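# Close the open freezer's inner and outer doors

## Task

The freezer stands open. Fully close each of its inner doors and its outer door, and keep the boxes upright and in place. The task fails if a box drops a long way or reaches the floor, if the outer door is slammed while opening or closing, if an inner door is slammed closed, or if the robot topples or is left leaning.

## Robot and tools

ROBOT. The LinearBot has a base that can drive in any direction and a column about 1.7 m high. A carriage rides up and down the column; its height is lift_m. The carriage holds two identical six-joint arms, left and right, each ending in a two-finger gripper. The arm bases sit roughly 0.57 m + lift_m above the floor, and parts of the carriage hang about 0.15 m lower than that. A hand reaches up to 0.78 m from its shoulder but only about 0.38 m below its arm base. A hand is about 0.16 m long and 0.1 m wide (0.14 m when open). The wrist camera sticks out 0.11 m to one side of joint 6's axis. The parked joints 1 to 6 are 0, 0.05, 0.05, 1.45, 0, 0. With both arms parked the robot is about 0.85 m wide and 0.65 m long. Cameras: carriage_camera is fixed and looks forward, tilted about 20 degrees down. left_wrist_camera and right_wrist_camera look out beyond their fingertips.

FRAMES. All positions are in metres. The base frame has its origin on the floor below the base centre, with x forward, y left and z up. left_hand and right_hand are the midpoint between that hand's pads, given in the base frame. quat_wxyz rotates base axes into hand axes. The hand's z axis runs along the fingers and the fingers open along its y axis. A hand pointing straight up with joints 1, 5 and 6 at 0 reads (1,0,0,0). base_odometry is given in the frame the base had at the scene's start. It counts only wheel turns, so wheel slip shows up as travel. Heading is in rad, positive to the left, between -3.142 and 3.142. The hand readings can be off, usually too high, and more so at long reach.

move. Each call carries at most one action, plus a cameras list.
- base: an object with exactly one key. Each is an offset from where the base last measured itself, not a pose. translate_m: metres, forward positive, -2 to 2. strafe_m: metres, left positive, -2 to 2. rotate_rad: radians, counter-clockwise (left) positive, -6.3 to 6.3.
- joints: one object keyed by joint name, covering both arms and the lift. Each value is an absolute target. lift_m: 0 to 1 m. For each side (left_/right_): joint1_rad -2.617 to 3.054, yaw about the vertical, 0 forward, positive left. joint2_rad 0 to 3.141, shoulder: 0 points the upper arm back and level, 1.57 upright, 3.14 forward and level. joint3_rad 0 to 3.141, elbow: 0 folded, 3.14 straight. joint4_rad -1.57 to 1.57, wrist pitch, positive lifts the fingertips. joint5_rad -1.57 to 1.57, wrist yaw, positive swings the fingertips right. joint6_rad -2.094 to 2.094, roll about the fingers, positive clockwise seen from the forearm. gripper_m 0 to 0.093, the pad gap. Any joint you leave out keeps its previous target.
- speeds: top-speed caps that apply to this action only. translate_m and strafe_m 0.02 to 0.5 m/s, rotate_rad 0.05 to 1.57 rad/s, lift_m 0.08 to 0.25 m/s. The maximum is the default.
- min_time_s: 0.1 to 8 s, the shortest duration for each arm and gripper motion. It gives straighter, gentler moves.
- cameras: names from carriage_camera, left_wrist_camera, right_wrist_camera, all. Omitted or all returns every camera; [] returns none.
A call with no action just reports the state. No action runs longer than 15 s, and a drive times out after 14 s.

wait: seconds from 0 to 10, plus cameras. The robot keeps its last commands. zoom_image: camera and region [x0,y0,x1,y1] in pixels from the top-left corner, at most 504 by 504. It only works for a camera included in the latest images. read_manual: licence texts only. finished_scene: scene is the current scene's number. It ends the scene permanently, so the doors must already be shut and stay shut.

RESULTS. The pictures line lists the cameras in image order. Frames can lag the state slightly. The move line reads done, or otherwise the worst status. base_status and joint_status use these words. done: for the base, the wheels turned the full amount, even with slip. off_target: resting short of the target and possibly still pushing. contact_stop / time_out: the old target is dropped and the part holds where it stopped. not_followed: the arm's targets were withheld because it would come too close to itself or the other arm. limit_stop_at_motor_heat: the motion was halted by a heat fault; send the target again. on_its_own lists uncommanded actions, and its held at values are targets, not readings. motor_effort is a percentage of maximum with the action's peak in brackets. It is noisy and can be off by a few points plus up to half the reading. A falling lift effort while lowering means a hand is resting on something. Joint torques are listed in joint order; joints 1 to 3 wrap at ±28 N m. Gripper readings fall below the part width while gripping, and read 0.000 to 0.002 when closed on nothing. MOTOR HOT appears at 75 °C. At 100 °C an OVER-TEMPERATURE FAULT drops that arm for 30 to 60 s or more.

ORDER AND CAUTIONS. If a call is refused (a value out of range), or a stop interrupts it, the later move/wait/finished_scene calls in the same reply are skipped. Invalid keys do not cause this. Contact detection covers only the base wheels and the lift. Arms keep pressing when blocked and snap forward once freed. After a contact stop, back off about 0.2 m the way you came. Push doors slowly with a short min_time_s-limited sweep or low base speed, and stop before the door latches so it does not slam. Keep arms clear of the boxes. Do not leave arms stretched out, so they do not overheat; park them. Keep the carriage low while pushing to avoid tipping, and never reverse under a table edge. Never let the two arms press on each other. Only the images reveal a lean.

Each tool is called after ">>>" in YAML: its name, and indented under it one key for each argument.

## Session

>>> move:

Scene clock: 0.00 s.
Joint torques (N m): no reading
base_odometry: x=+0.000 y=+0.000 heading=+0.000
base_status: not commanded
joint_positions: lift_m=+0.300 left_joint1_rad=-0.006 left_joint2_rad=+0.040 left_joint3_rad=+0.058 left_joint4_rad=+1.454 left_joint5_rad=+0.039 left_joint6_rad=-0.005 left_gripper_m=+0.09396 right_joint1_rad=-0.013 right_joint2_rad=+0.031 right_joint3_rad=+0.043 right_joint4_rad=+1.467 right_joint5_rad=-0.048 right_joint6_rad=+0.038 right_gripper_m=+0.09396
joint_status: not commanded
motor_effort: lift_m=+27 drive_wheels=-3
left_hand: x=+0.2417 y=+0.2946 z=+1.3092 quat_wxyz=(+0.999, +0.020, +0.050, -0.006) (m; base frame)
right_hand: x=+0.2400 y=-0.2937 z=+1.3056 quat_wxyz=(+0.999, -0.023, +0.046, +0.013) (m; base frame)
pictures: carriage_camera, left_wrist_camera, right_wrist_camera
Images, in order (width x height): carriage_camera 896x504, left_wrist_camera 896x504, right_wrist_camera 896x504.

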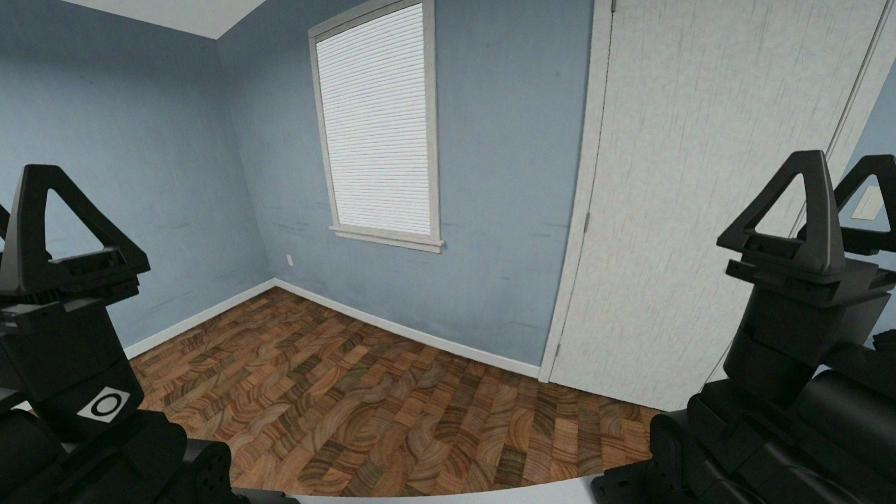

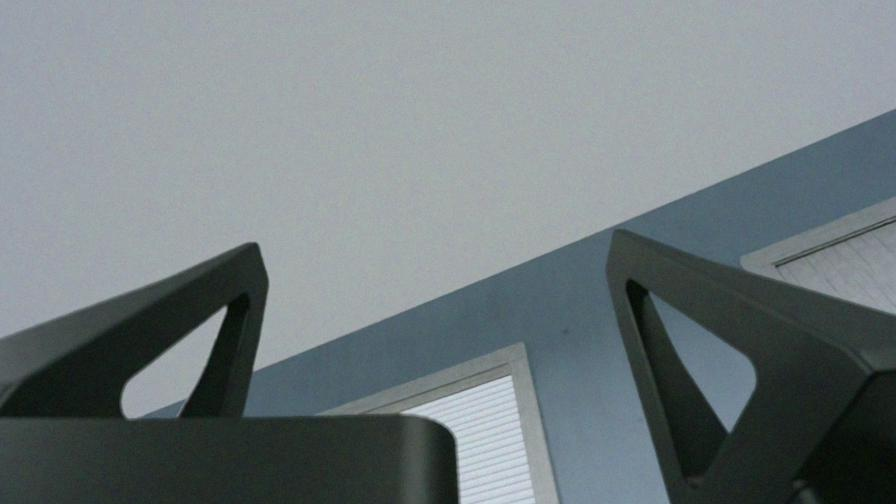

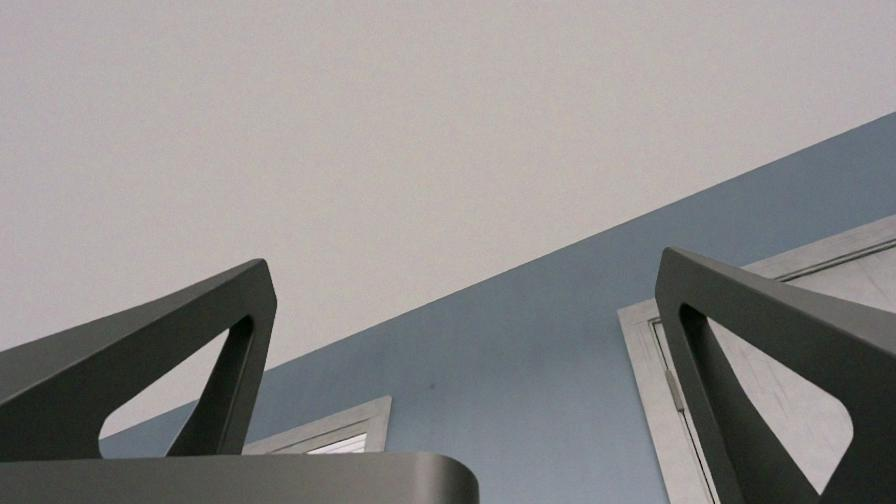

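>>> move:
  base: {"rotate_rad": 1.5}
  cameras: ["carriage_camera"]

>>> move:
  base: {"rotate_rad": 1.5}
  cameras: ["carriage_camera"]

>>> move:
  base: {"rotate_rad": 1.5}
  cameras: ["carriage_camera"]

Scene clock: 4.20 s.
Joint torques (N m): left_arm=[-0.39 2.97 7.21 -0.18 -0.05 -0.03] | right_arm=[-0.4 4.34 6.3 -0.12 0.14 -0.06]
move: done
base_odometry: x=+0.000 y=+0.000 heading=+1.500
base_status: done
joint_positions: lift_m=+0.300 left_joint1_rad=-0.006 left_joint2_rad=+0.040 left_joint3_rad=+0.058 left_joint4_rad=+1.454 left_joint5_rad=+0.039 left_joint6_rad=-0.005 left_gripper_m=+0.09397 right_joint1_rad=-0.013 right_joint2_rad=+0.031 right_joint3_rad=+0.043 right_joint4_rad=+1.467 right_joint5_rad=-0.048 right_joint6_rad=+0.038 right_gripper_m=+0.09397
joint_status: not commanded
motor_effort: lift_m=+27(27) drive_wheels=+2(16)
left_hand: x=+0.2417 y=+0.2946 z=+1.3092 quat_wxyz=(+0.999, +0.020, +0.050, -0.006) (m; base frame)
right_hand: x=+0.2400 y=-0.2937 z=+1.3056 quat_wxyz=(+0.999, -0.023, +0.046, +0.013) (m; base frame)
pictures: carriage_camera
Images, in order (width x height): carriage_camera 896x504.

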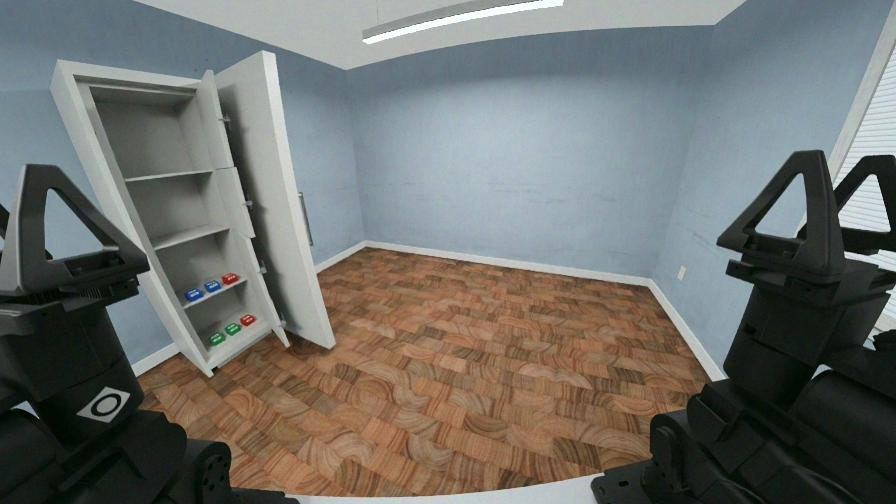

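Scene clock: 7.23 s.
Joint torques (N m): left_arm=[-0.29 2.96 7.17 -0.18 -0.05 -0.04] | right_arm=[-0.44 4.34 6.06 -0.21 0.11 0.05]
move: done
base_odometry: x=+0.000 y=+0.000 heading=+2.999
base_status: done
joint_positions: lift_m=+0.300 left_joint1_rad=-0.006 left_joint2_rad=+0.040 left_joint3_rad=+0.058 left_joint4_rad=+1.454 left_joint5_rad=+0.039 left_joint6_rad=-0.005 left_gripper_m=+0.09398 right_joint1_rad=-0.013 right_joint2_rad=+0.031 right_joint3_rad=+0.043 right_joint4_rad=+1.467 right_joint5_rad=-0.048 right_joint6_rad=+0.038 right_gripper_m=+0.09398
joint_status: not commanded
motor_effort: lift_m=+27(27) drive_wheels=+2(8)
left_hand: x=+0.2417 y=+0.2946 z=+1.3092 quat_wxyz=(+0.999, +0.020, +0.050, -0.006) (m; base frame)
right_hand: x=+0.2400 y=-0.2937 z=+1.3056 quat_wxyz=(+0.999, -0.023, +0.046, +0.013) (m; base frame)
pictures: carriage_camera
Images, in order (width x height): carriage_camera 896x504.

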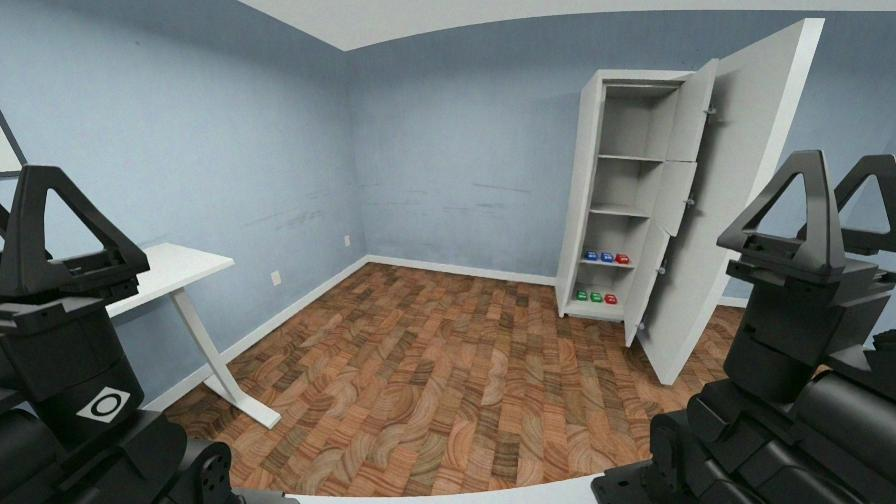

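Scene clock: 10.27 s.
Joint torques (N m): left_arm=[-0.36 2.95 7.19 -0.18 -0.04 -0.04] | right_arm=[-0.5 4.12 6.34 -0.17 0.13 -0.04]
move: done
base_odometry: x=+0.000 y=+0.000 heading=-1.784
base_status: done
joint_positions: lift_m=+0.300 left_joint1_rad=-0.006 left_joint2_rad=+0.040 left_joint3_rad=+0.058 left_joint4_rad=+1.454 left_joint5_rad=+0.039 left_joint6_rad=-0.005 left_gripper_m=+0.09398 right_joint1_rad=-0.013 right_joint2_rad=+0.031 right_joint3_rad=+0.043 right_joint4_rad=+1.467 right_joint5_rad=-0.048 right_joint6_rad=+0.038 right_gripper_m=+0.09398
joint_status: not commanded
motor_effort: lift_m=+27(27) drive_wheels=+2(8)
left_hand: x=+0.2417 y=+0.2946 z=+1.3092 quat_wxyz=(+0.999, +0.020, +0.050, -0.006) (m; base frame)
right_hand: x=+0.2400 y=-0.2937 z=+1.3056 quat_wxyz=(+0.999, -0.023, +0.046, +0.013) (m; base frame)
pictures: carriage_camera
Images, in order (width x height): carriage_camera 896x504.

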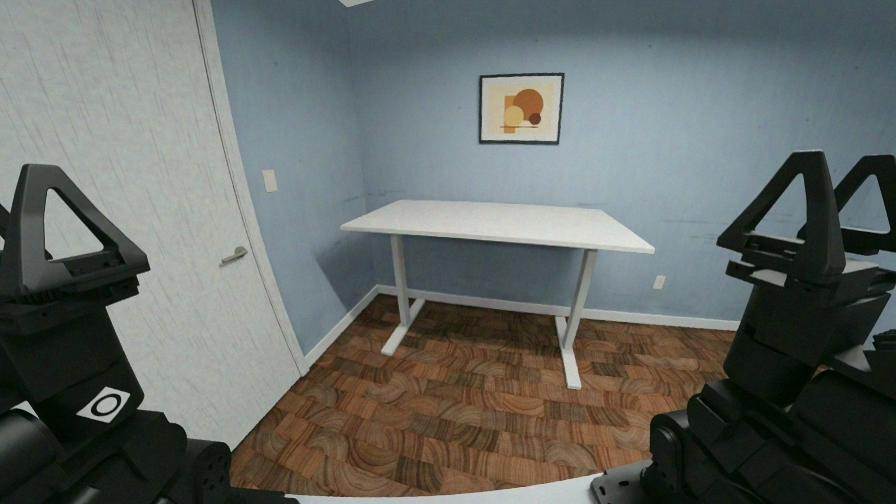

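>>> move:
  base: {"rotate_rad": -1.8}
  cameras: ["carriage_camera"]

>>> zoom_image:
  camera: "carriage_camera"
  region: [300, 0, 700, 400]

Scene clock: 15.67 s.
Joint torques (N m): left_arm=[-0.38 2.99 7.21 -0.18 -0.05 -0.03] | right_arm=[-0.44 4.34 6.08 -0.21 0.14 -0.03]
move: done
base_odometry: x=+0.000 y=+0.000 heading=+2.699
base_status: done
joint_positions: lift_m=+0.300 left_joint1_rad=-0.006 left_joint2_rad=+0.040 left_joint3_rad=+0.058 left_joint4_rad=+1.454 left_joint5_rad=+0.039 left_joint6_rad=-0.005 left_gripper_m=+0.09399 right_joint1_rad=-0.013 right_joint2_rad=+0.031 right_joint3_rad=+0.043 right_joint4_rad=+1.467 right_joint5_rad=-0.048 right_joint6_rad=+0.038 right_gripper_m=+0.09399
joint_status: not commanded
motor_effort: lift_m=+27(27) drive_wheels=+2(13)
left_hand: x=+0.2417 y=+0.2946 z=+1.3092 quat_wxyz=(+0.999, +0.020, +0.050, -0.006) (m; base frame)
right_hand: x=+0.2400 y=-0.2937 z=+1.3056 quat_wxyz=(+0.999, -0.023, +0.046, +0.013) (m; base frame)
pictures: carriage_camera
Images, in order (width x height): carriage_camera 896x504.

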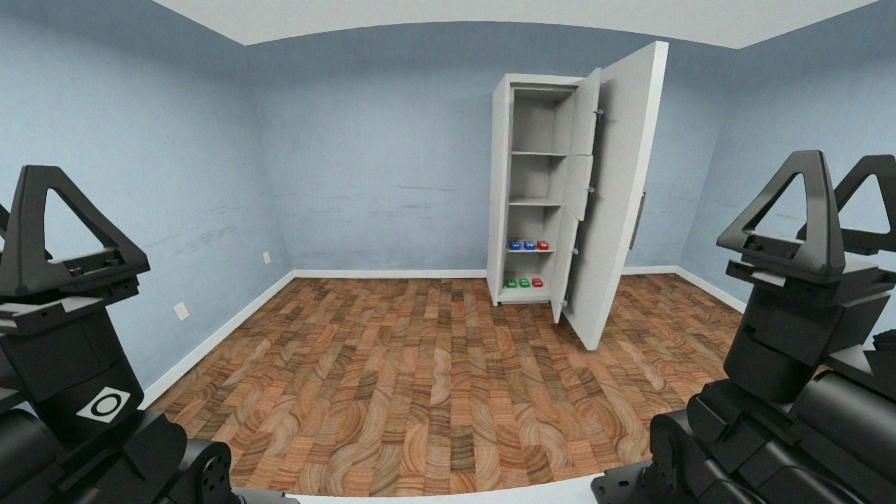

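Scaled by 1.260.

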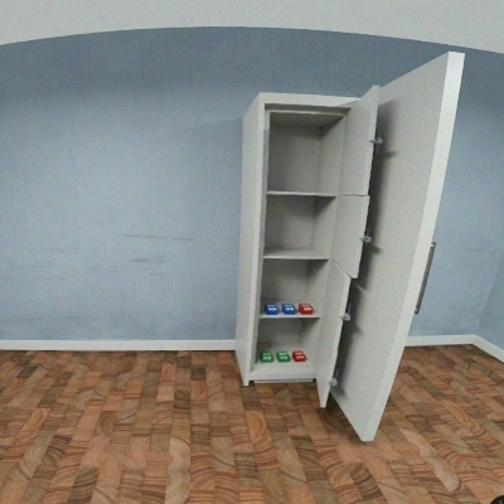

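>>> move:
  base: {"strafe_m": -0.45}
  cameras: []

>>> move:
  base: {"translate_m": 1.0}
  cameras: ["carriage_camera"]

>>> zoom_image:
  camera: "carriage_camera"
  region: [350, 0, 750, 400]

Scene clock: 26.63 s.
Joint torques (N m): left_arm=[-0.51 2.89 7.21 -0.19 -0.06 -0.05] | right_arm=[-0.65 4.44 6.27 -0.18 0.2 -0.03]
move: done
base_odometry: x=+0.193 y=+0.406 heading=+2.698
base_status: done
joint_positions: lift_m=+0.300 left_joint1_rad=-0.005 left_joint2_rad=+0.040 left_joint3_rad=+0.058 left_joint4_rad=+1.454 left_joint5_rad=+0.039 left_joint6_rad=-0.005 left_gripper_m=+0.09399 right_joint1_rad=-0.013 right_joint2_rad=+0.031 right_joint3_rad=+0.043 right_joint4_rad=+1.467 right_joint5_rad=-0.048 right_joint6_rad=+0.038 right_gripper_m=+0.09399
joint_status: not commanded
motor_effort: lift_m=+27(27) drive_wheels=-9(16)
left_hand: x=+0.2417 y=+0.2946 z=+1.3092 quat_wxyz=(+0.999, +0.020, +0.050, -0.006) (m; base frame)
right_hand: x=+0.2400 y=-0.2937 z=+1.3056 quat_wxyz=(+0.999, -0.023, +0.046, +0.013) (m; base frame)
pictures: none
No camera images: "cameras" was empty.

Scene clock: 31.00 s.
Joint torques (N m): left_arm=[-0.5 2.82 7.21 -0.18 -0.04 -0.04] | right_arm=[-0.36 4.23 6.3 -0.22 0.16 0.03]
move: done
base_odometry: x=-0.710 y=+0.836 heading=+2.697
base_status: done
joint_positions: lift_m=+0.300 left_joint1_rad=-0.005 left_joint2_rad=+0.040 left_joint3_rad=+0.058 left_joint4_rad=+1.453 left_joint5_rad=+0.039 left_joint6_rad=-0.005 left_gripper_m=+0.09399 right_joint1_rad=-0.013 right_joint2_rad=+0.031 right_joint3_rad=+0.043 right_joint4_rad=+1.468 right_joint5_rad=-0.048 right_joint6_rad=+0.038 right_gripper_m=+0.09399
joint_status: not commanded
motor_effort: lift_m=+27(27) drive_wheels=+1(13)
left_hand: x=+0.2419 y=+0.2946 z=+1.3092 quat_wxyz=(+0.999, +0.020, +0.050, -0.006) (m; base frame)
right_hand: x=+0.2398 y=-0.2937 z=+1.3056 quat_wxyz=(+0.999, -0.023, +0.046, +0.013) (m; base frame)
pictures: carriage_camera
Images, in order (width x height): carriage_camera 896x504.

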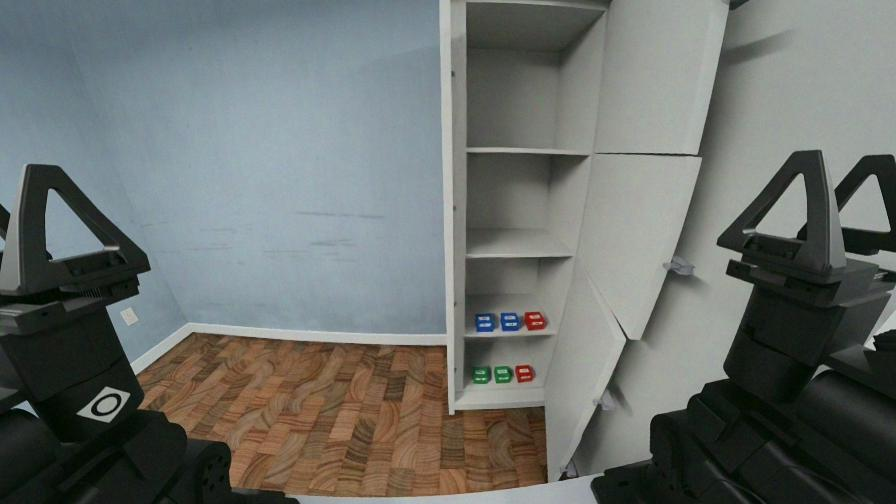

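Scaled by 1.260.

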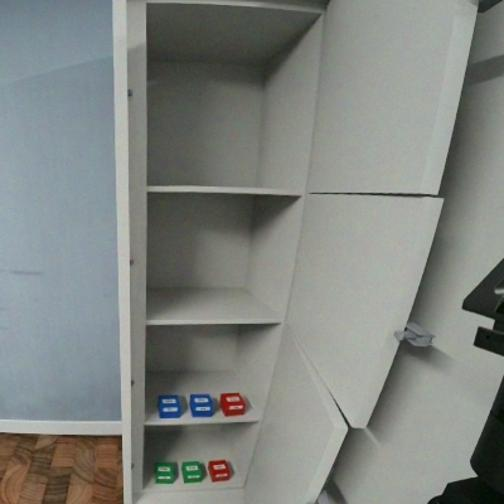

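>>> move:
  joints: {"lift_m":0.4,"right_joint1_rad":0,"right_joint2_rad":1.57,"right_joint3_rad":1.57,"right_joint4_rad":0,"right_joint5_rad":0,"right_joint6_rad":0,"right_gripper_m":0}
  min_time_s: 2

Scene clock: 44.77 s.
Joint torques (N m): left_arm=[-0.42 2.95 7.23 -0.18 -0.05 -0.05] | right_arm=[-0.02 -6.9 10.54 1.56 0.23 -0.16]
move: done
base_odometry: x=-0.710 y=+0.836 heading=+2.697
base_status: not commanded
joint_positions: lift_m=+0.400 left_joint1_rad=-0.005 left_joint2_rad=+0.040 left_joint3_rad=+0.058 left_joint4_rad=+1.453 left_joint5_rad=+0.039 left_joint6_rad=-0.005 left_gripper_m=+0.09399 right_joint1_rad=-0.006 right_joint2_rad=+1.568 right_joint3_rad=+1.541 right_joint4_rad=+0.006 right_joint5_rad=-0.011 right_joint6_rad=+0.009 right_gripper_m=+0.00027
joint_status: all done
motor_effort: lift_m=+30(37) drive_wheels=+1(6)
left_hand: x=+0.2419 y=+0.2946 z=+1.4090 quat_wxyz=(+0.999, +0.020, +0.050, -0.006) (m; base frame)
right_hand: x=+0.7287 y=-0.3027 z=+1.4017 quat_wxyz=(+0.700, +0.001, +0.714, +0.005) (m; base frame)
pictures: carriage_camera, left_wrist_camera, right_wrist_camera
Images, in order (width x height): carriage_camera 896x504, left_wrist_camera 896x504, right_wrist_camera 896x504.

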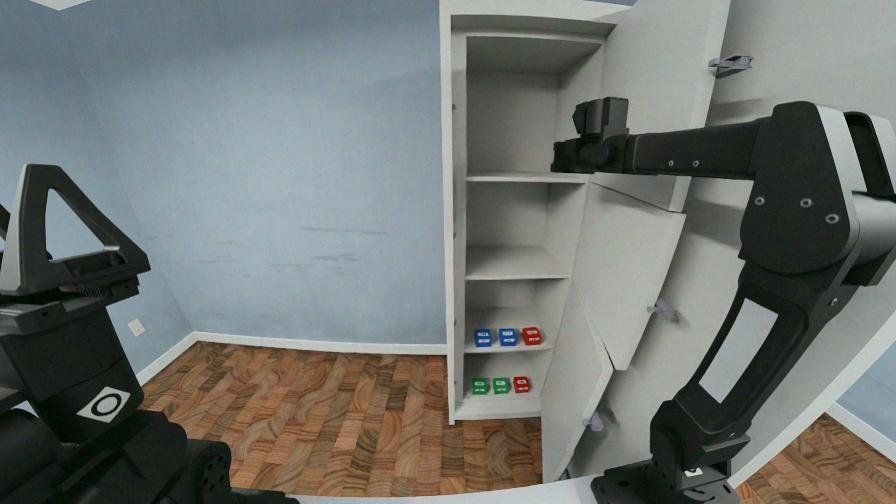

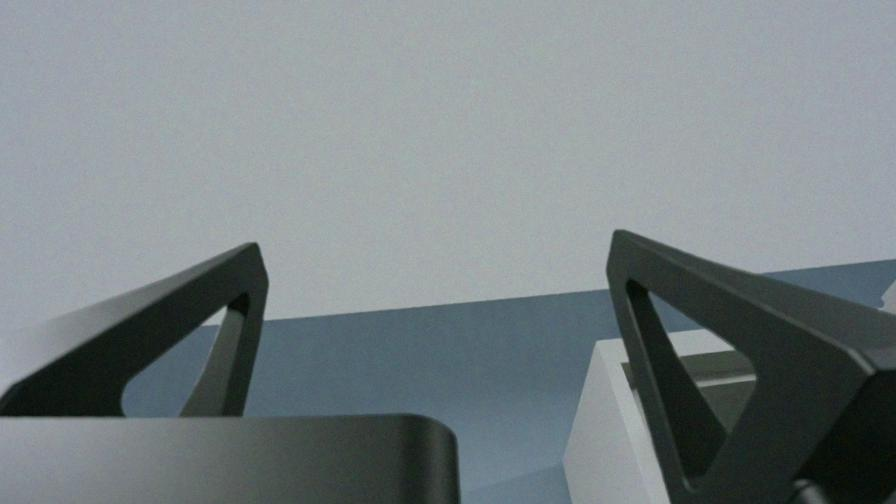

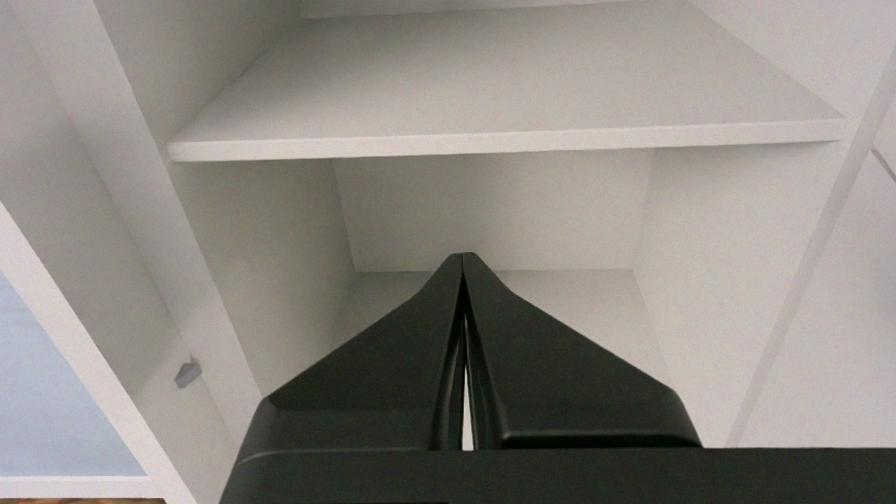

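>>> move:
  base: {"translate_m": -0.25}
  joints: {"right_joint5_rad":0.6}

Scene clock: 51.43 s.
Joint torques (N m): left_arm=[-0.42 2.96 7.27 -0.17 -0.04 -0.04] | right_arm=[-0.25 -6.91 10.21 1.68 0.21 -0.11]
move: done
base_odometry: x=-0.484 y=+0.729 heading=+2.697
base_status: done
joint_positions: lift_m=+0.400 left_joint1_rad=-0.005 left_joint2_rad=+0.040 left_joint3_rad=+0.058 left_joint4_rad=+1.453 left_joint5_rad=+0.039 left_joint6_rad=-0.005 left_gripper_m=+0.09399 right_joint1_rad=-0.003 right_joint2_rad=+1.569 right_joint3_rad=+1.542 right_joint4_rad=+0.000 right_joint5_rad=+0.590 right_joint6_rad=+0.008 right_gripper_m=+0.00027
joint_status: all done
motor_effort: lift_m=+30(30) drive_wheels=-3(12)
left_hand: x=+0.2419 y=+0.2946 z=+1.4090 quat_wxyz=(+0.999, +0.020, +0.050, -0.006) (m; base frame)
right_hand: x=+0.6996 y=-0.3987 z=+1.4009 quat_wxyz=(+0.668, +0.206, +0.685, -0.207) (m; base frame)
pictures: carriage_camera, left_wrist_camera, right_wrist_camera
Images, in order (width x height): carriage_camera 896x504, left_wrist_camera 896x504, right_wrist_camera 896x504.

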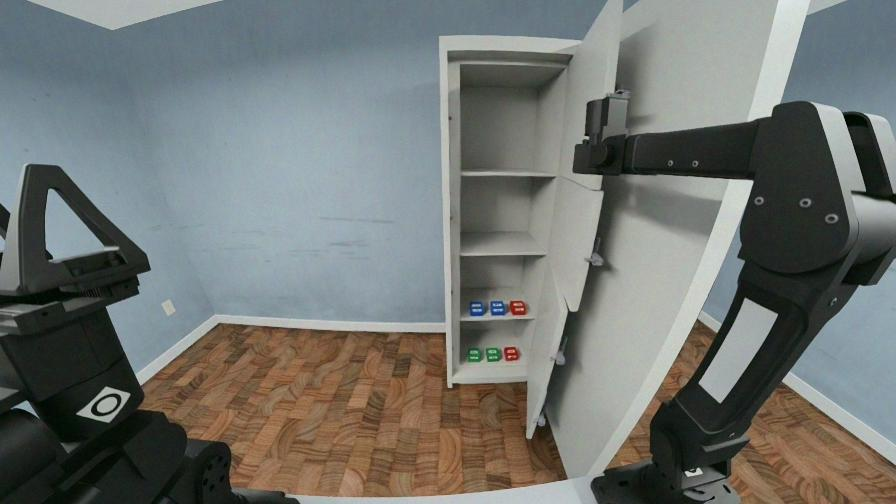

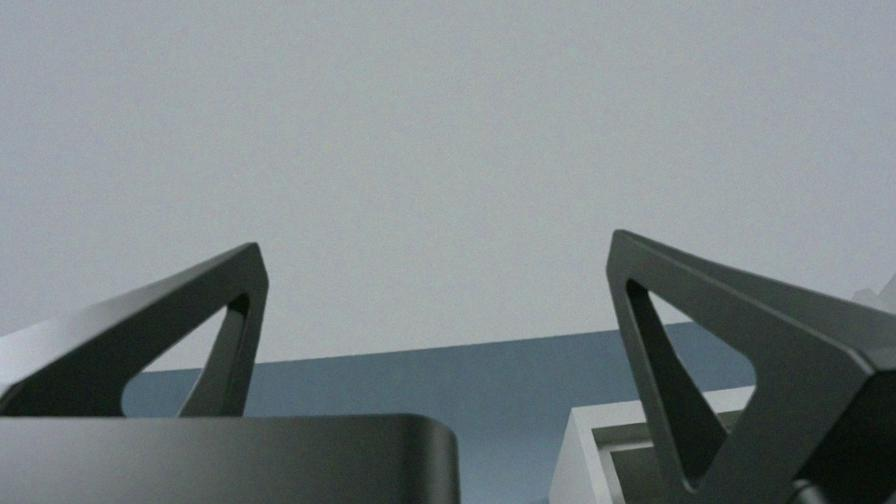

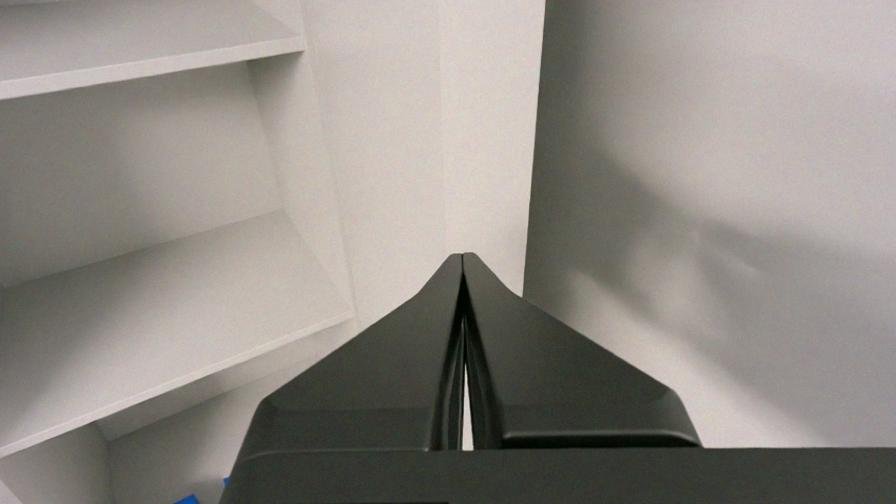

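>>> move:
  base: {"strafe_m": -0.22}
  joints: {"right_joint5_rad":0.1}
  cameras: []

>>> move:
  base: {"translate_m": 0.3}
  speeds: {"translate_m":0.2}

Scene clock: 60.77 s.
Joint torques (N m): left_arm=[-0.46 2.96 7.21 -0.18 -0.06 -0.06] | right_arm=[-5 -7.13 10.39 1.74 1.5 0.11]
move: off_target
base_odometry: x=-0.389 y=+0.928 heading=+2.697
base_status: done
joint_positions: lift_m=+0.400 left_joint1_rad=-0.005 left_joint2_rad=+0.040 left_joint3_rad=+0.058 left_joint4_rad=+1.453 left_joint5_rad=+0.039 left_joint6_rad=-0.005 left_gripper_m=+0.09399 right_joint1_rad=+0.057 right_joint2_rad=+1.569 right_joint3_rad=+1.542 right_joint4_rad=-0.005 right_joint5_rad=-0.044 right_joint6_rad=-0.010 right_gripper_m=+0.00025
joint_status: right_joint5_rad off_target (ended at -0.043, target +0.100)
motor_effort: lift_m=+30(30) drive_wheels=+1(10)
left_hand: x=+0.2419 y=+0.2947 z=+1.4090 quat_wxyz=(+0.999, +0.020, +0.050, -0.006) (m; base frame)
right_hand: x=+0.7275 y=-0.2651 z=+1.3992 quat_wxyz=(+0.695, -0.039, +0.717, +0.032) (m; base frame)
pictures: none
No camera images: "cameras" was empty.

Scene clock: 63.30 s.
Joint torques (N m): left_arm=[-0.61 2.78 7.28 -0.1 -0.06 -0.06] | right_arm=[-13.29 23.01 -0.69 7.74 2.48 0.1]
move: contact_stop
base_odometry: x=-0.633 y=+1.044 heading=+2.704
base_status: translate_m contact_stop (by the wheels' count: +0.270 of +0.300)
joint_positions: lift_m=+0.400 left_joint1_rad=-0.003 left_joint2_rad=+0.043 left_joint3_rad=+0.056 left_joint4_rad=+1.447 left_joint5_rad=+0.043 left_joint6_rad=-0.004 left_gripper_m=+0.09399 right_joint1_rad=+0.157 right_joint2_rad=+1.147 right_joint3_rad=+1.639 right_joint4_rad=-1.063 right_joint5_rad=-0.152 right_joint6_rad=-0.008 right_gripper_m=+0.00050
joint_status: not commanded
motor_effort: lift_m=+30(35) drive_wheels=+34(88)
left_hand: x=+0.2446 y=+0.2942 z=+1.4082 quat_wxyz=(+0.998, +0.021, +0.055, -0.005) (m; base frame)
right_hand: x=+0.5134 y=-0.2282 z=+1.3670 quat_wxyz=(+0.472, -0.109, +0.869, +0.102) (m; base frame)
pictures: carriage_camera, left_wrist_camera, right_wrist_camera
Images, in order (width x height): carriage_camera 896x504, left_wrist_camera 896x504, right_wrist_camera 896x504.

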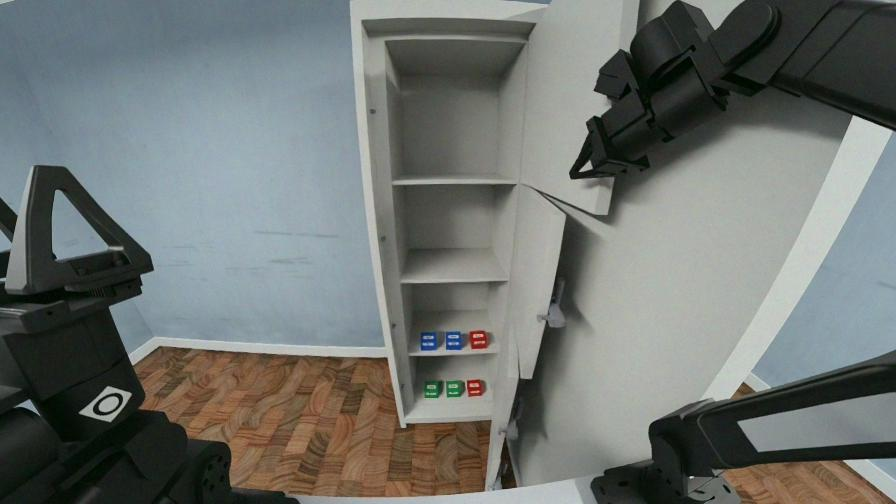

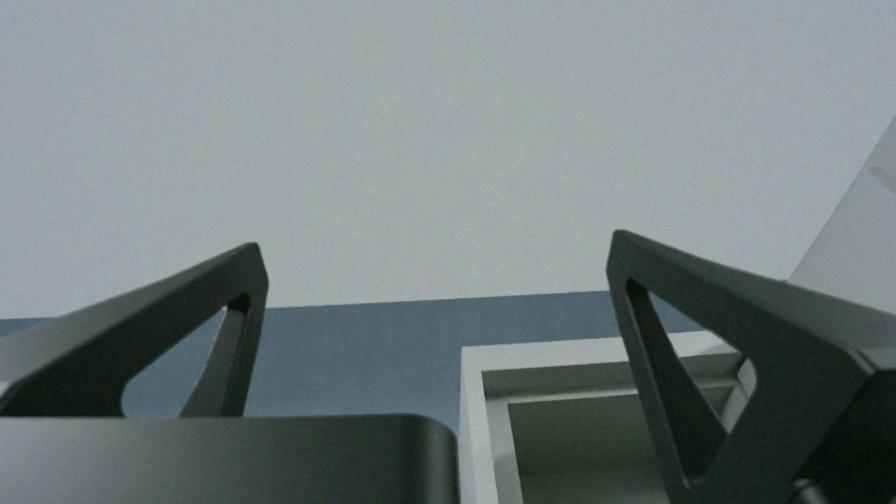

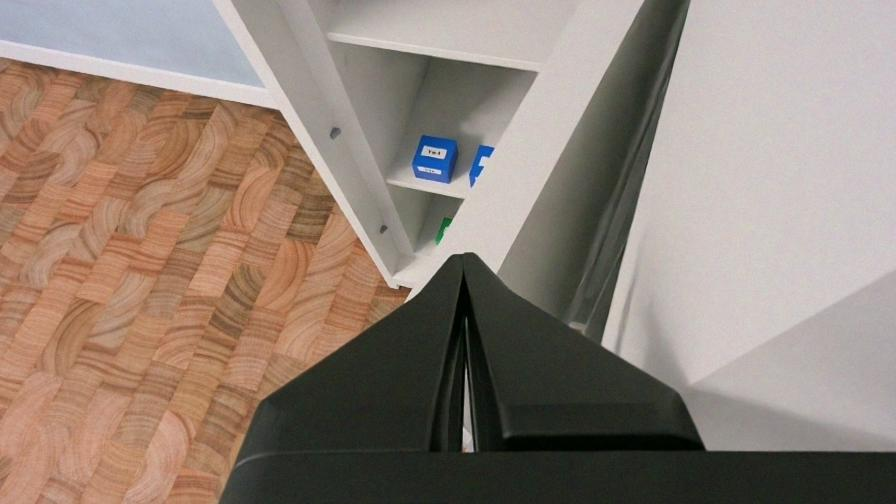

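>>> move:
  base: {"translate_m": -0.4}
  cameras: []
  speeds: {"translate_m":0.2}

>>> move:
  joints: {"right_joint1_rad":0,"right_joint2_rad":1.57,"right_joint3_rad":1.57,"right_joint4_rad":0,"right_joint5_rad":0,"right_joint6_rad":0}
  min_time_s: 2

Scene clock: 67.90 s.
Joint torques (N m): left_arm=[-0.51 2.81 7.47 -0.07 -0.07 -0.04] | right_arm=[-6.5 -8.02 7.02 1.93 1.34 0.09]
move: done
base_odometry: x=-0.270 y=+0.874 heading=+2.703
base_status: done
joint_positions: lift_m=+0.400 left_joint1_rad=-0.005 left_joint2_rad=+0.043 left_joint3_rad=+0.055 left_joint4_rad=+1.446 left_joint5_rad=+0.041 left_joint6_rad=-0.004 left_gripper_m=+0.09399 right_joint1_rad=+0.075 right_joint2_rad=+1.580 right_joint3_rad=+1.572 right_joint4_rad=-0.017 right_joint5_rad=-0.032 right_joint6_rad=-0.011 right_gripper_m=+0.00019
joint_status: not commanded
on_its_own: right_joint5_rad moved +0.121 toward your old target +0.100
motor_effort: lift_m=+29(30) drive_wheels=-8(32)
left_hand: x=+0.2452 y=+0.2944 z=+1.4082 quat_wxyz=(+0.998, +0.020, +0.056, -0.006) (m; base frame)
right_hand: x=+0.7289 y=-0.2577 z=+1.4056 quat_wxyz=(+0.697, -0.042, +0.715, +0.034) (m; base frame)
pictures: none
No camera images: "cameras" was empty.

Scene clock: 70.20 s.
Joint torques (N m): left_arm=[-0.47 2.76 7.45 -0.07 -0.07 -0.04] | right_arm=[-5.82 -7.95 7.25 1.85 0.67 0.15]
move: off_target
base_odometry: x=-0.270 y=+0.874 heading=+2.703
base_status: not commanded
joint_positions: lift_m=+0.400 left_joint1_rad=-0.005 left_joint2_rad=+0.043 left_joint3_rad=+0.055 left_joint4_rad=+1.446 left_joint5_rad=+0.041 left_joint6_rad=-0.004 left_gripper_m=+0.09399 right_joint1_rad=+0.070 right_joint2_rad=+1.580 right_joint3_rad=+1.572 right_joint4_rad=-0.018 right_joint5_rad=-0.069 right_joint6_rad=-0.012 right_gripper_m=+0.00020
joint_status: right_joint1_rad off_target (ended at +0.070, target +0.000); right_joint5_rad off_target (ended at -0.068, target +0.000); the others done
motor_effort: lift_m=+29(29) drive_wheels=-8(8)
left_hand: x=+0.2452 y=+0.2944 z=+1.4082 quat_wxyz=(+0.998, +0.020, +0.056, -0.006) (m; base frame)
right_hand: x=+0.7284 y=-0.2541 z=+1.4055 quat_wxyz=(+0.697, -0.053, +0.714, +0.045) (m; base frame)
pictures: carriage_camera, left_wrist_camera, right_wrist_camera
Images, in order (width x height): carriage_camera 896x504, left_wrist_camera 896x504, right_wrist_camera 896x504.

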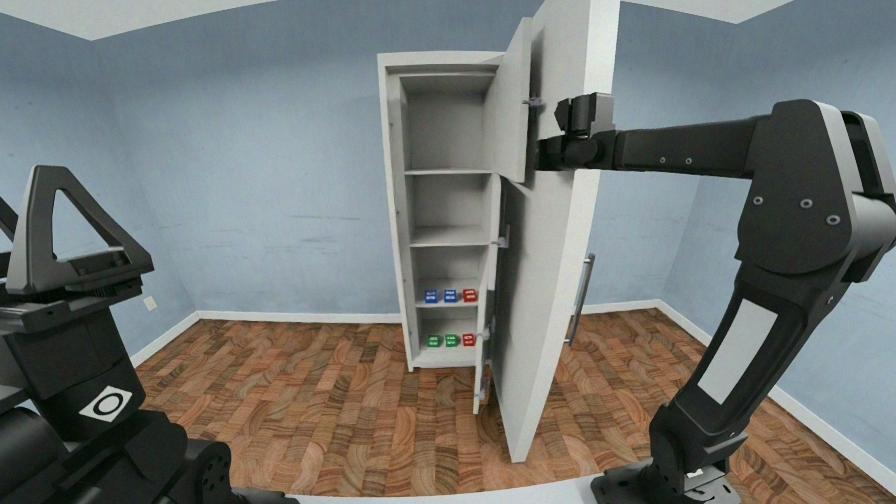

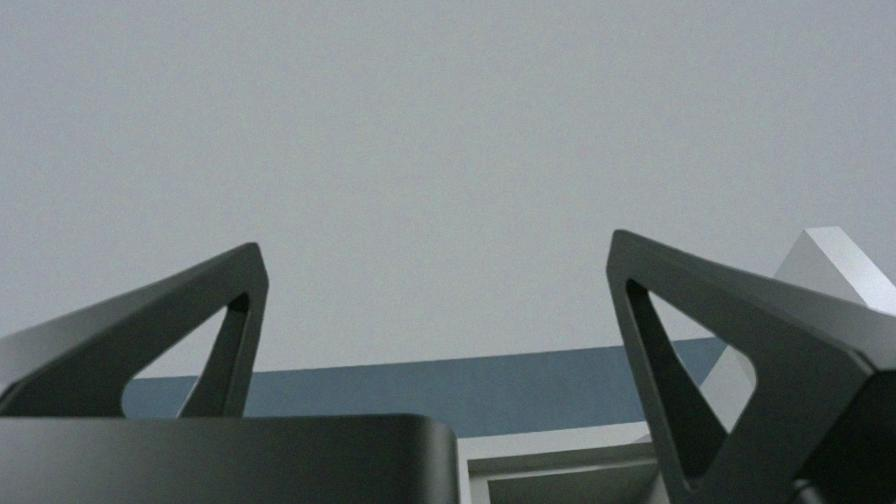

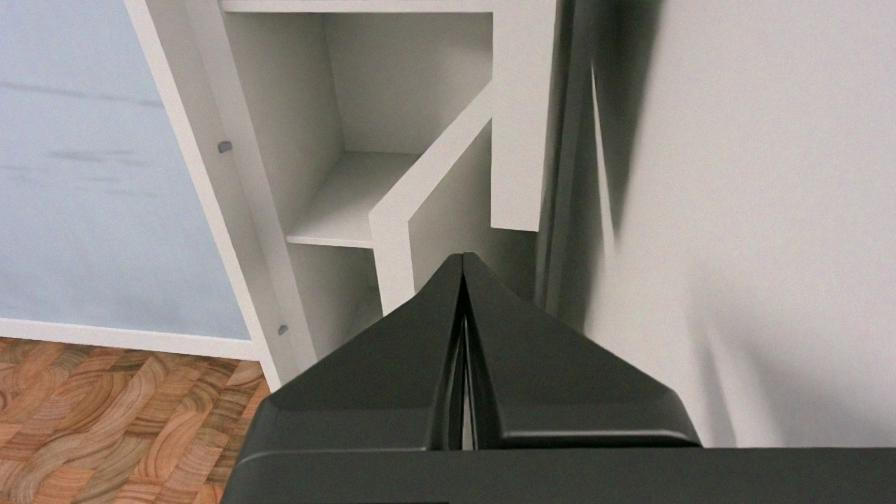

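>>> move:
  base: {"strafe_m": -0.25}
  speeds: {"strafe_m":0.08}

Scene clock: 75.27 s.
Joint torques (N m): left_arm=[-0.53 2.67 7.51 -0.08 -0.05 -0.04] | right_arm=[-12.52 2.4 7.94 2.17 4.97 0.22]
move: done
base_odometry: x=-0.164 y=+1.100 heading=+2.703
base_status: done
joint_positions: lift_m=+0.400 left_joint1_rad=-0.005 left_joint2_rad=+0.043 left_joint3_rad=+0.055 left_joint4_rad=+1.446 left_joint5_rad=+0.041 left_joint6_rad=-0.004 left_gripper_m=+0.09399 right_joint1_rad=+0.153 right_joint2_rad=+1.484 right_joint3_rad=+1.565 right_joint4_rad=-0.069 right_joint5_rad=-0.624 right_joint6_rad=-0.013 right_gripper_m=+0.00018
joint_status: not commanded
motor_effort: lift_m=+29(29) drive_wheels=+1(13)
left_hand: x=+0.2450 y=+0.2944 z=+1.4083 quat_wxyz=(+0.998, +0.020, +0.056, -0.006) (m; base frame)
right_hand: x=+0.6466 y=-0.1338 z=+1.4348 quat_wxyz=(+0.660, -0.273, +0.648, +0.262) (m; base frame)
pictures: carriage_camera, left_wrist_camera, right_wrist_camera
Images, in order (width x height): carriage_camera 896x504, left_wrist_camera 896x504, right_wrist_camera 896x504.

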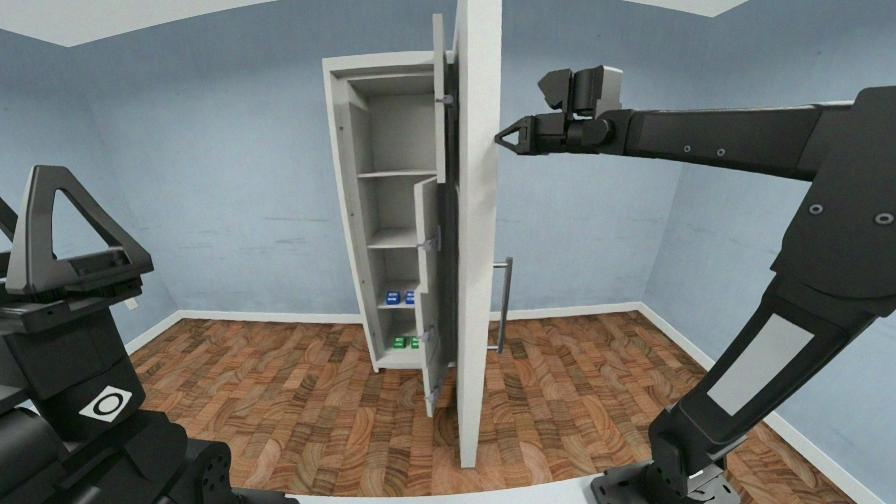

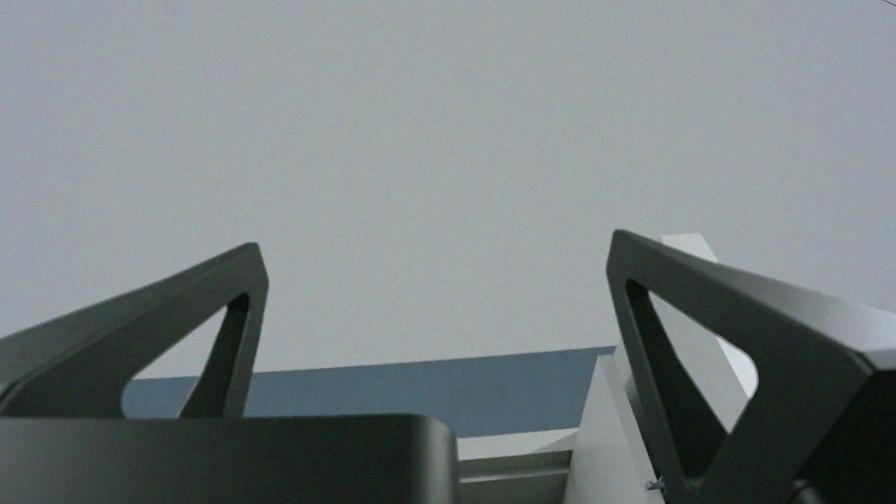

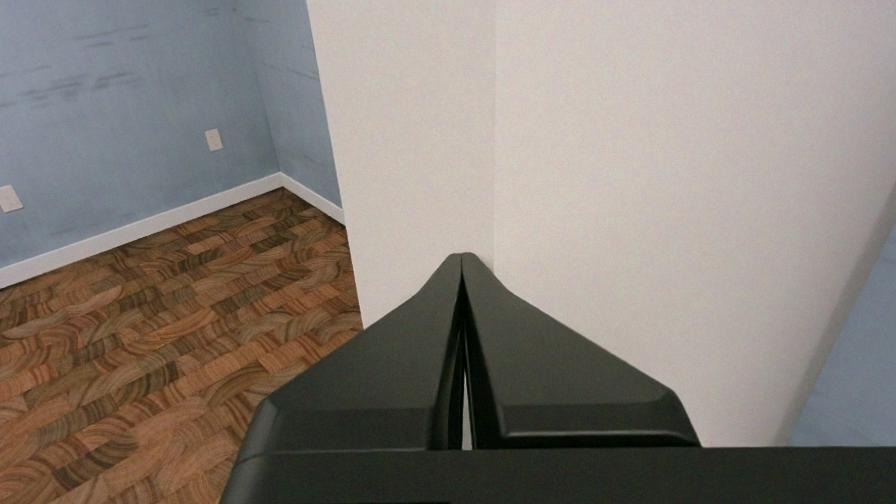

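>>> move:
  base: {"translate_m": -0.12}
  speeds: {"translate_m":0.1}
  cameras: []

>>> move:
  base: {"strafe_m": 0.38}
  joints: {"right_joint1_rad":0,"right_joint2_rad":1.57,"right_joint3_rad":1.57,"right_joint4_rad":0,"right_joint5_rad":0,"right_joint6_rad":0}

Scene clock: 84.13 s.
Joint torques (N m): left_arm=[-0.51 2.7 7.46 -0.09 -0.06 -0.03] | right_arm=[-0.21 -9.09 8.79 1.91 0.21 0.08]
move: done
base_odometry: x=-0.056 y=+1.049 heading=+2.703
base_status: done
joint_positions: lift_m=+0.400 left_joint1_rad=-0.005 left_joint2_rad=+0.043 left_joint3_rad=+0.055 left_joint4_rad=+1.447 left_joint5_rad=+0.041 left_joint6_rad=-0.004 left_gripper_m=+0.09399 right_joint1_rad=-0.004 right_joint2_rad=+1.590 right_joint3_rad=+1.558 right_joint4_rad=-0.020 right_joint5_rad=-0.011 right_joint6_rad=-0.007 right_gripper_m=+0.00018
joint_status: not commanded
on_its_own: right_joint1_rad moved -0.157 to your old target +0.000; right_joint5_rad moved +0.613 to your old target +0.000
motor_effort: lift_m=+29(29) drive_wheels=-2(6)
left_hand: x=+0.2448 y=+0.2944 z=+1.4083 quat_wxyz=(+0.998, +0.020, +0.055, -0.006) (m; base frame)
right_hand: x=+0.7346 y=-0.3019 z=+1.3931 quat_wxyz=(+0.689, -0.005, +0.725, +0.000) (m; base frame)
pictures: none
No camera images: "cameras" was empty.

Scene clock: 87.10 s.
Joint torques (N m): left_arm=[-0.61 2.77 7.45 -0.08 -0.07 -0.04] | right_arm=[-0.72 -9.02 8.85 1.91 0.16 0.05]
move: done
base_odometry: x=-0.217 y=+0.705 heading=+2.704
base_status: done
joint_positions: lift_m=+0.400 left_joint1_rad=-0.005 left_joint2_rad=+0.043 left_joint3_rad=+0.055 left_joint4_rad=+1.447 left_joint5_rad=+0.041 left_joint6_rad=-0.004 left_gripper_m=+0.09399 right_joint1_rad=+0.001 right_joint2_rad=+1.590 right_joint3_rad=+1.558 right_joint4_rad=-0.020 right_joint5_rad=-0.007 right_joint6_rad=-0.007 right_gripper_m=+0.00018
joint_status: all done
motor_effort: lift_m=+29(29) drive_wheels=-5(10)
left_hand: x=+0.2448 y=+0.2944 z=+1.4083 quat_wxyz=(+0.998, +0.020, +0.055, -0.006) (m; base frame)
right_hand: x=+0.7346 y=-0.2999 z=+1.3931 quat_wxyz=(+0.689, -0.005, +0.725, +0.000) (m; base frame)
pictures: carriage_camera, left_wrist_camera, right_wrist_camera
Images, in order (width x height): carriage_camera 896x504, left_wrist_camera 896x504, right_wrist_camera 896x504.

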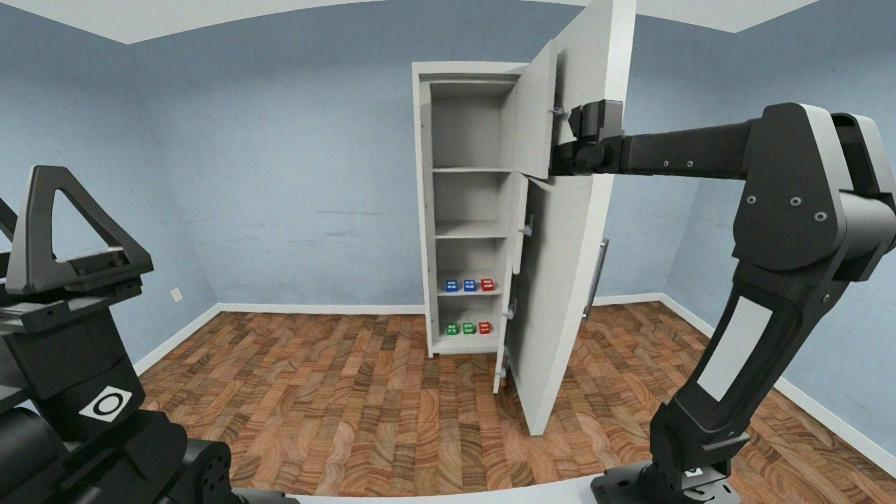

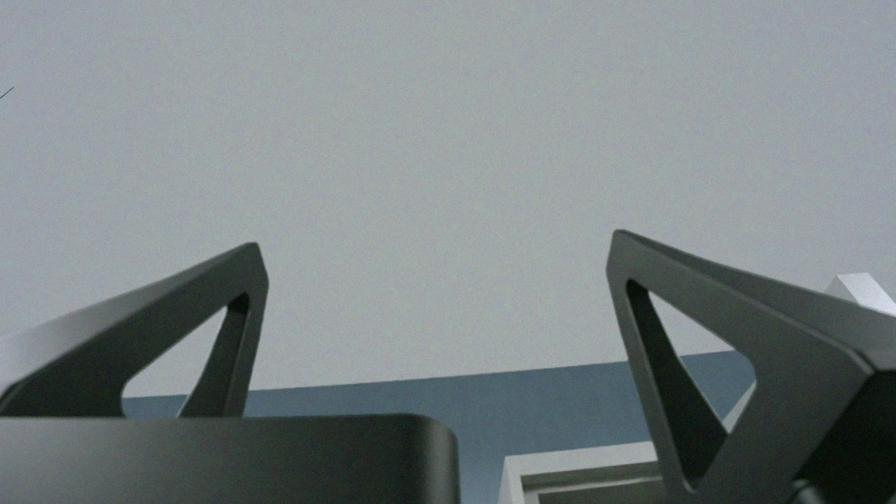

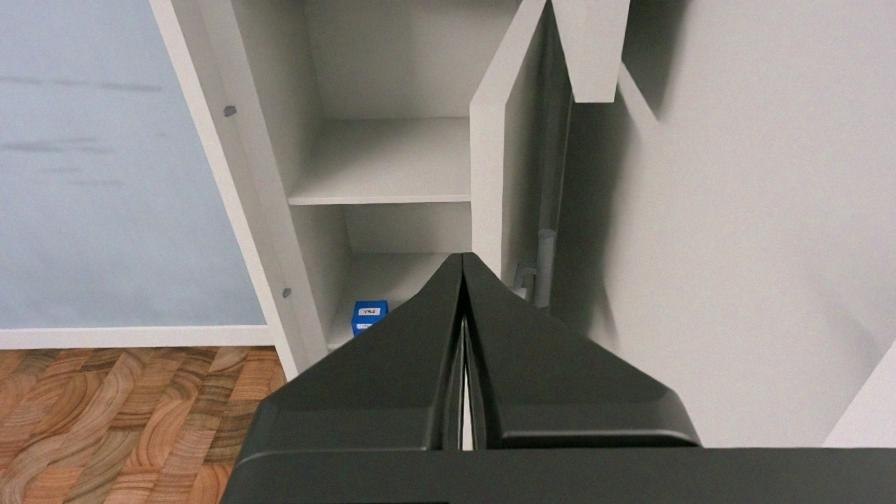

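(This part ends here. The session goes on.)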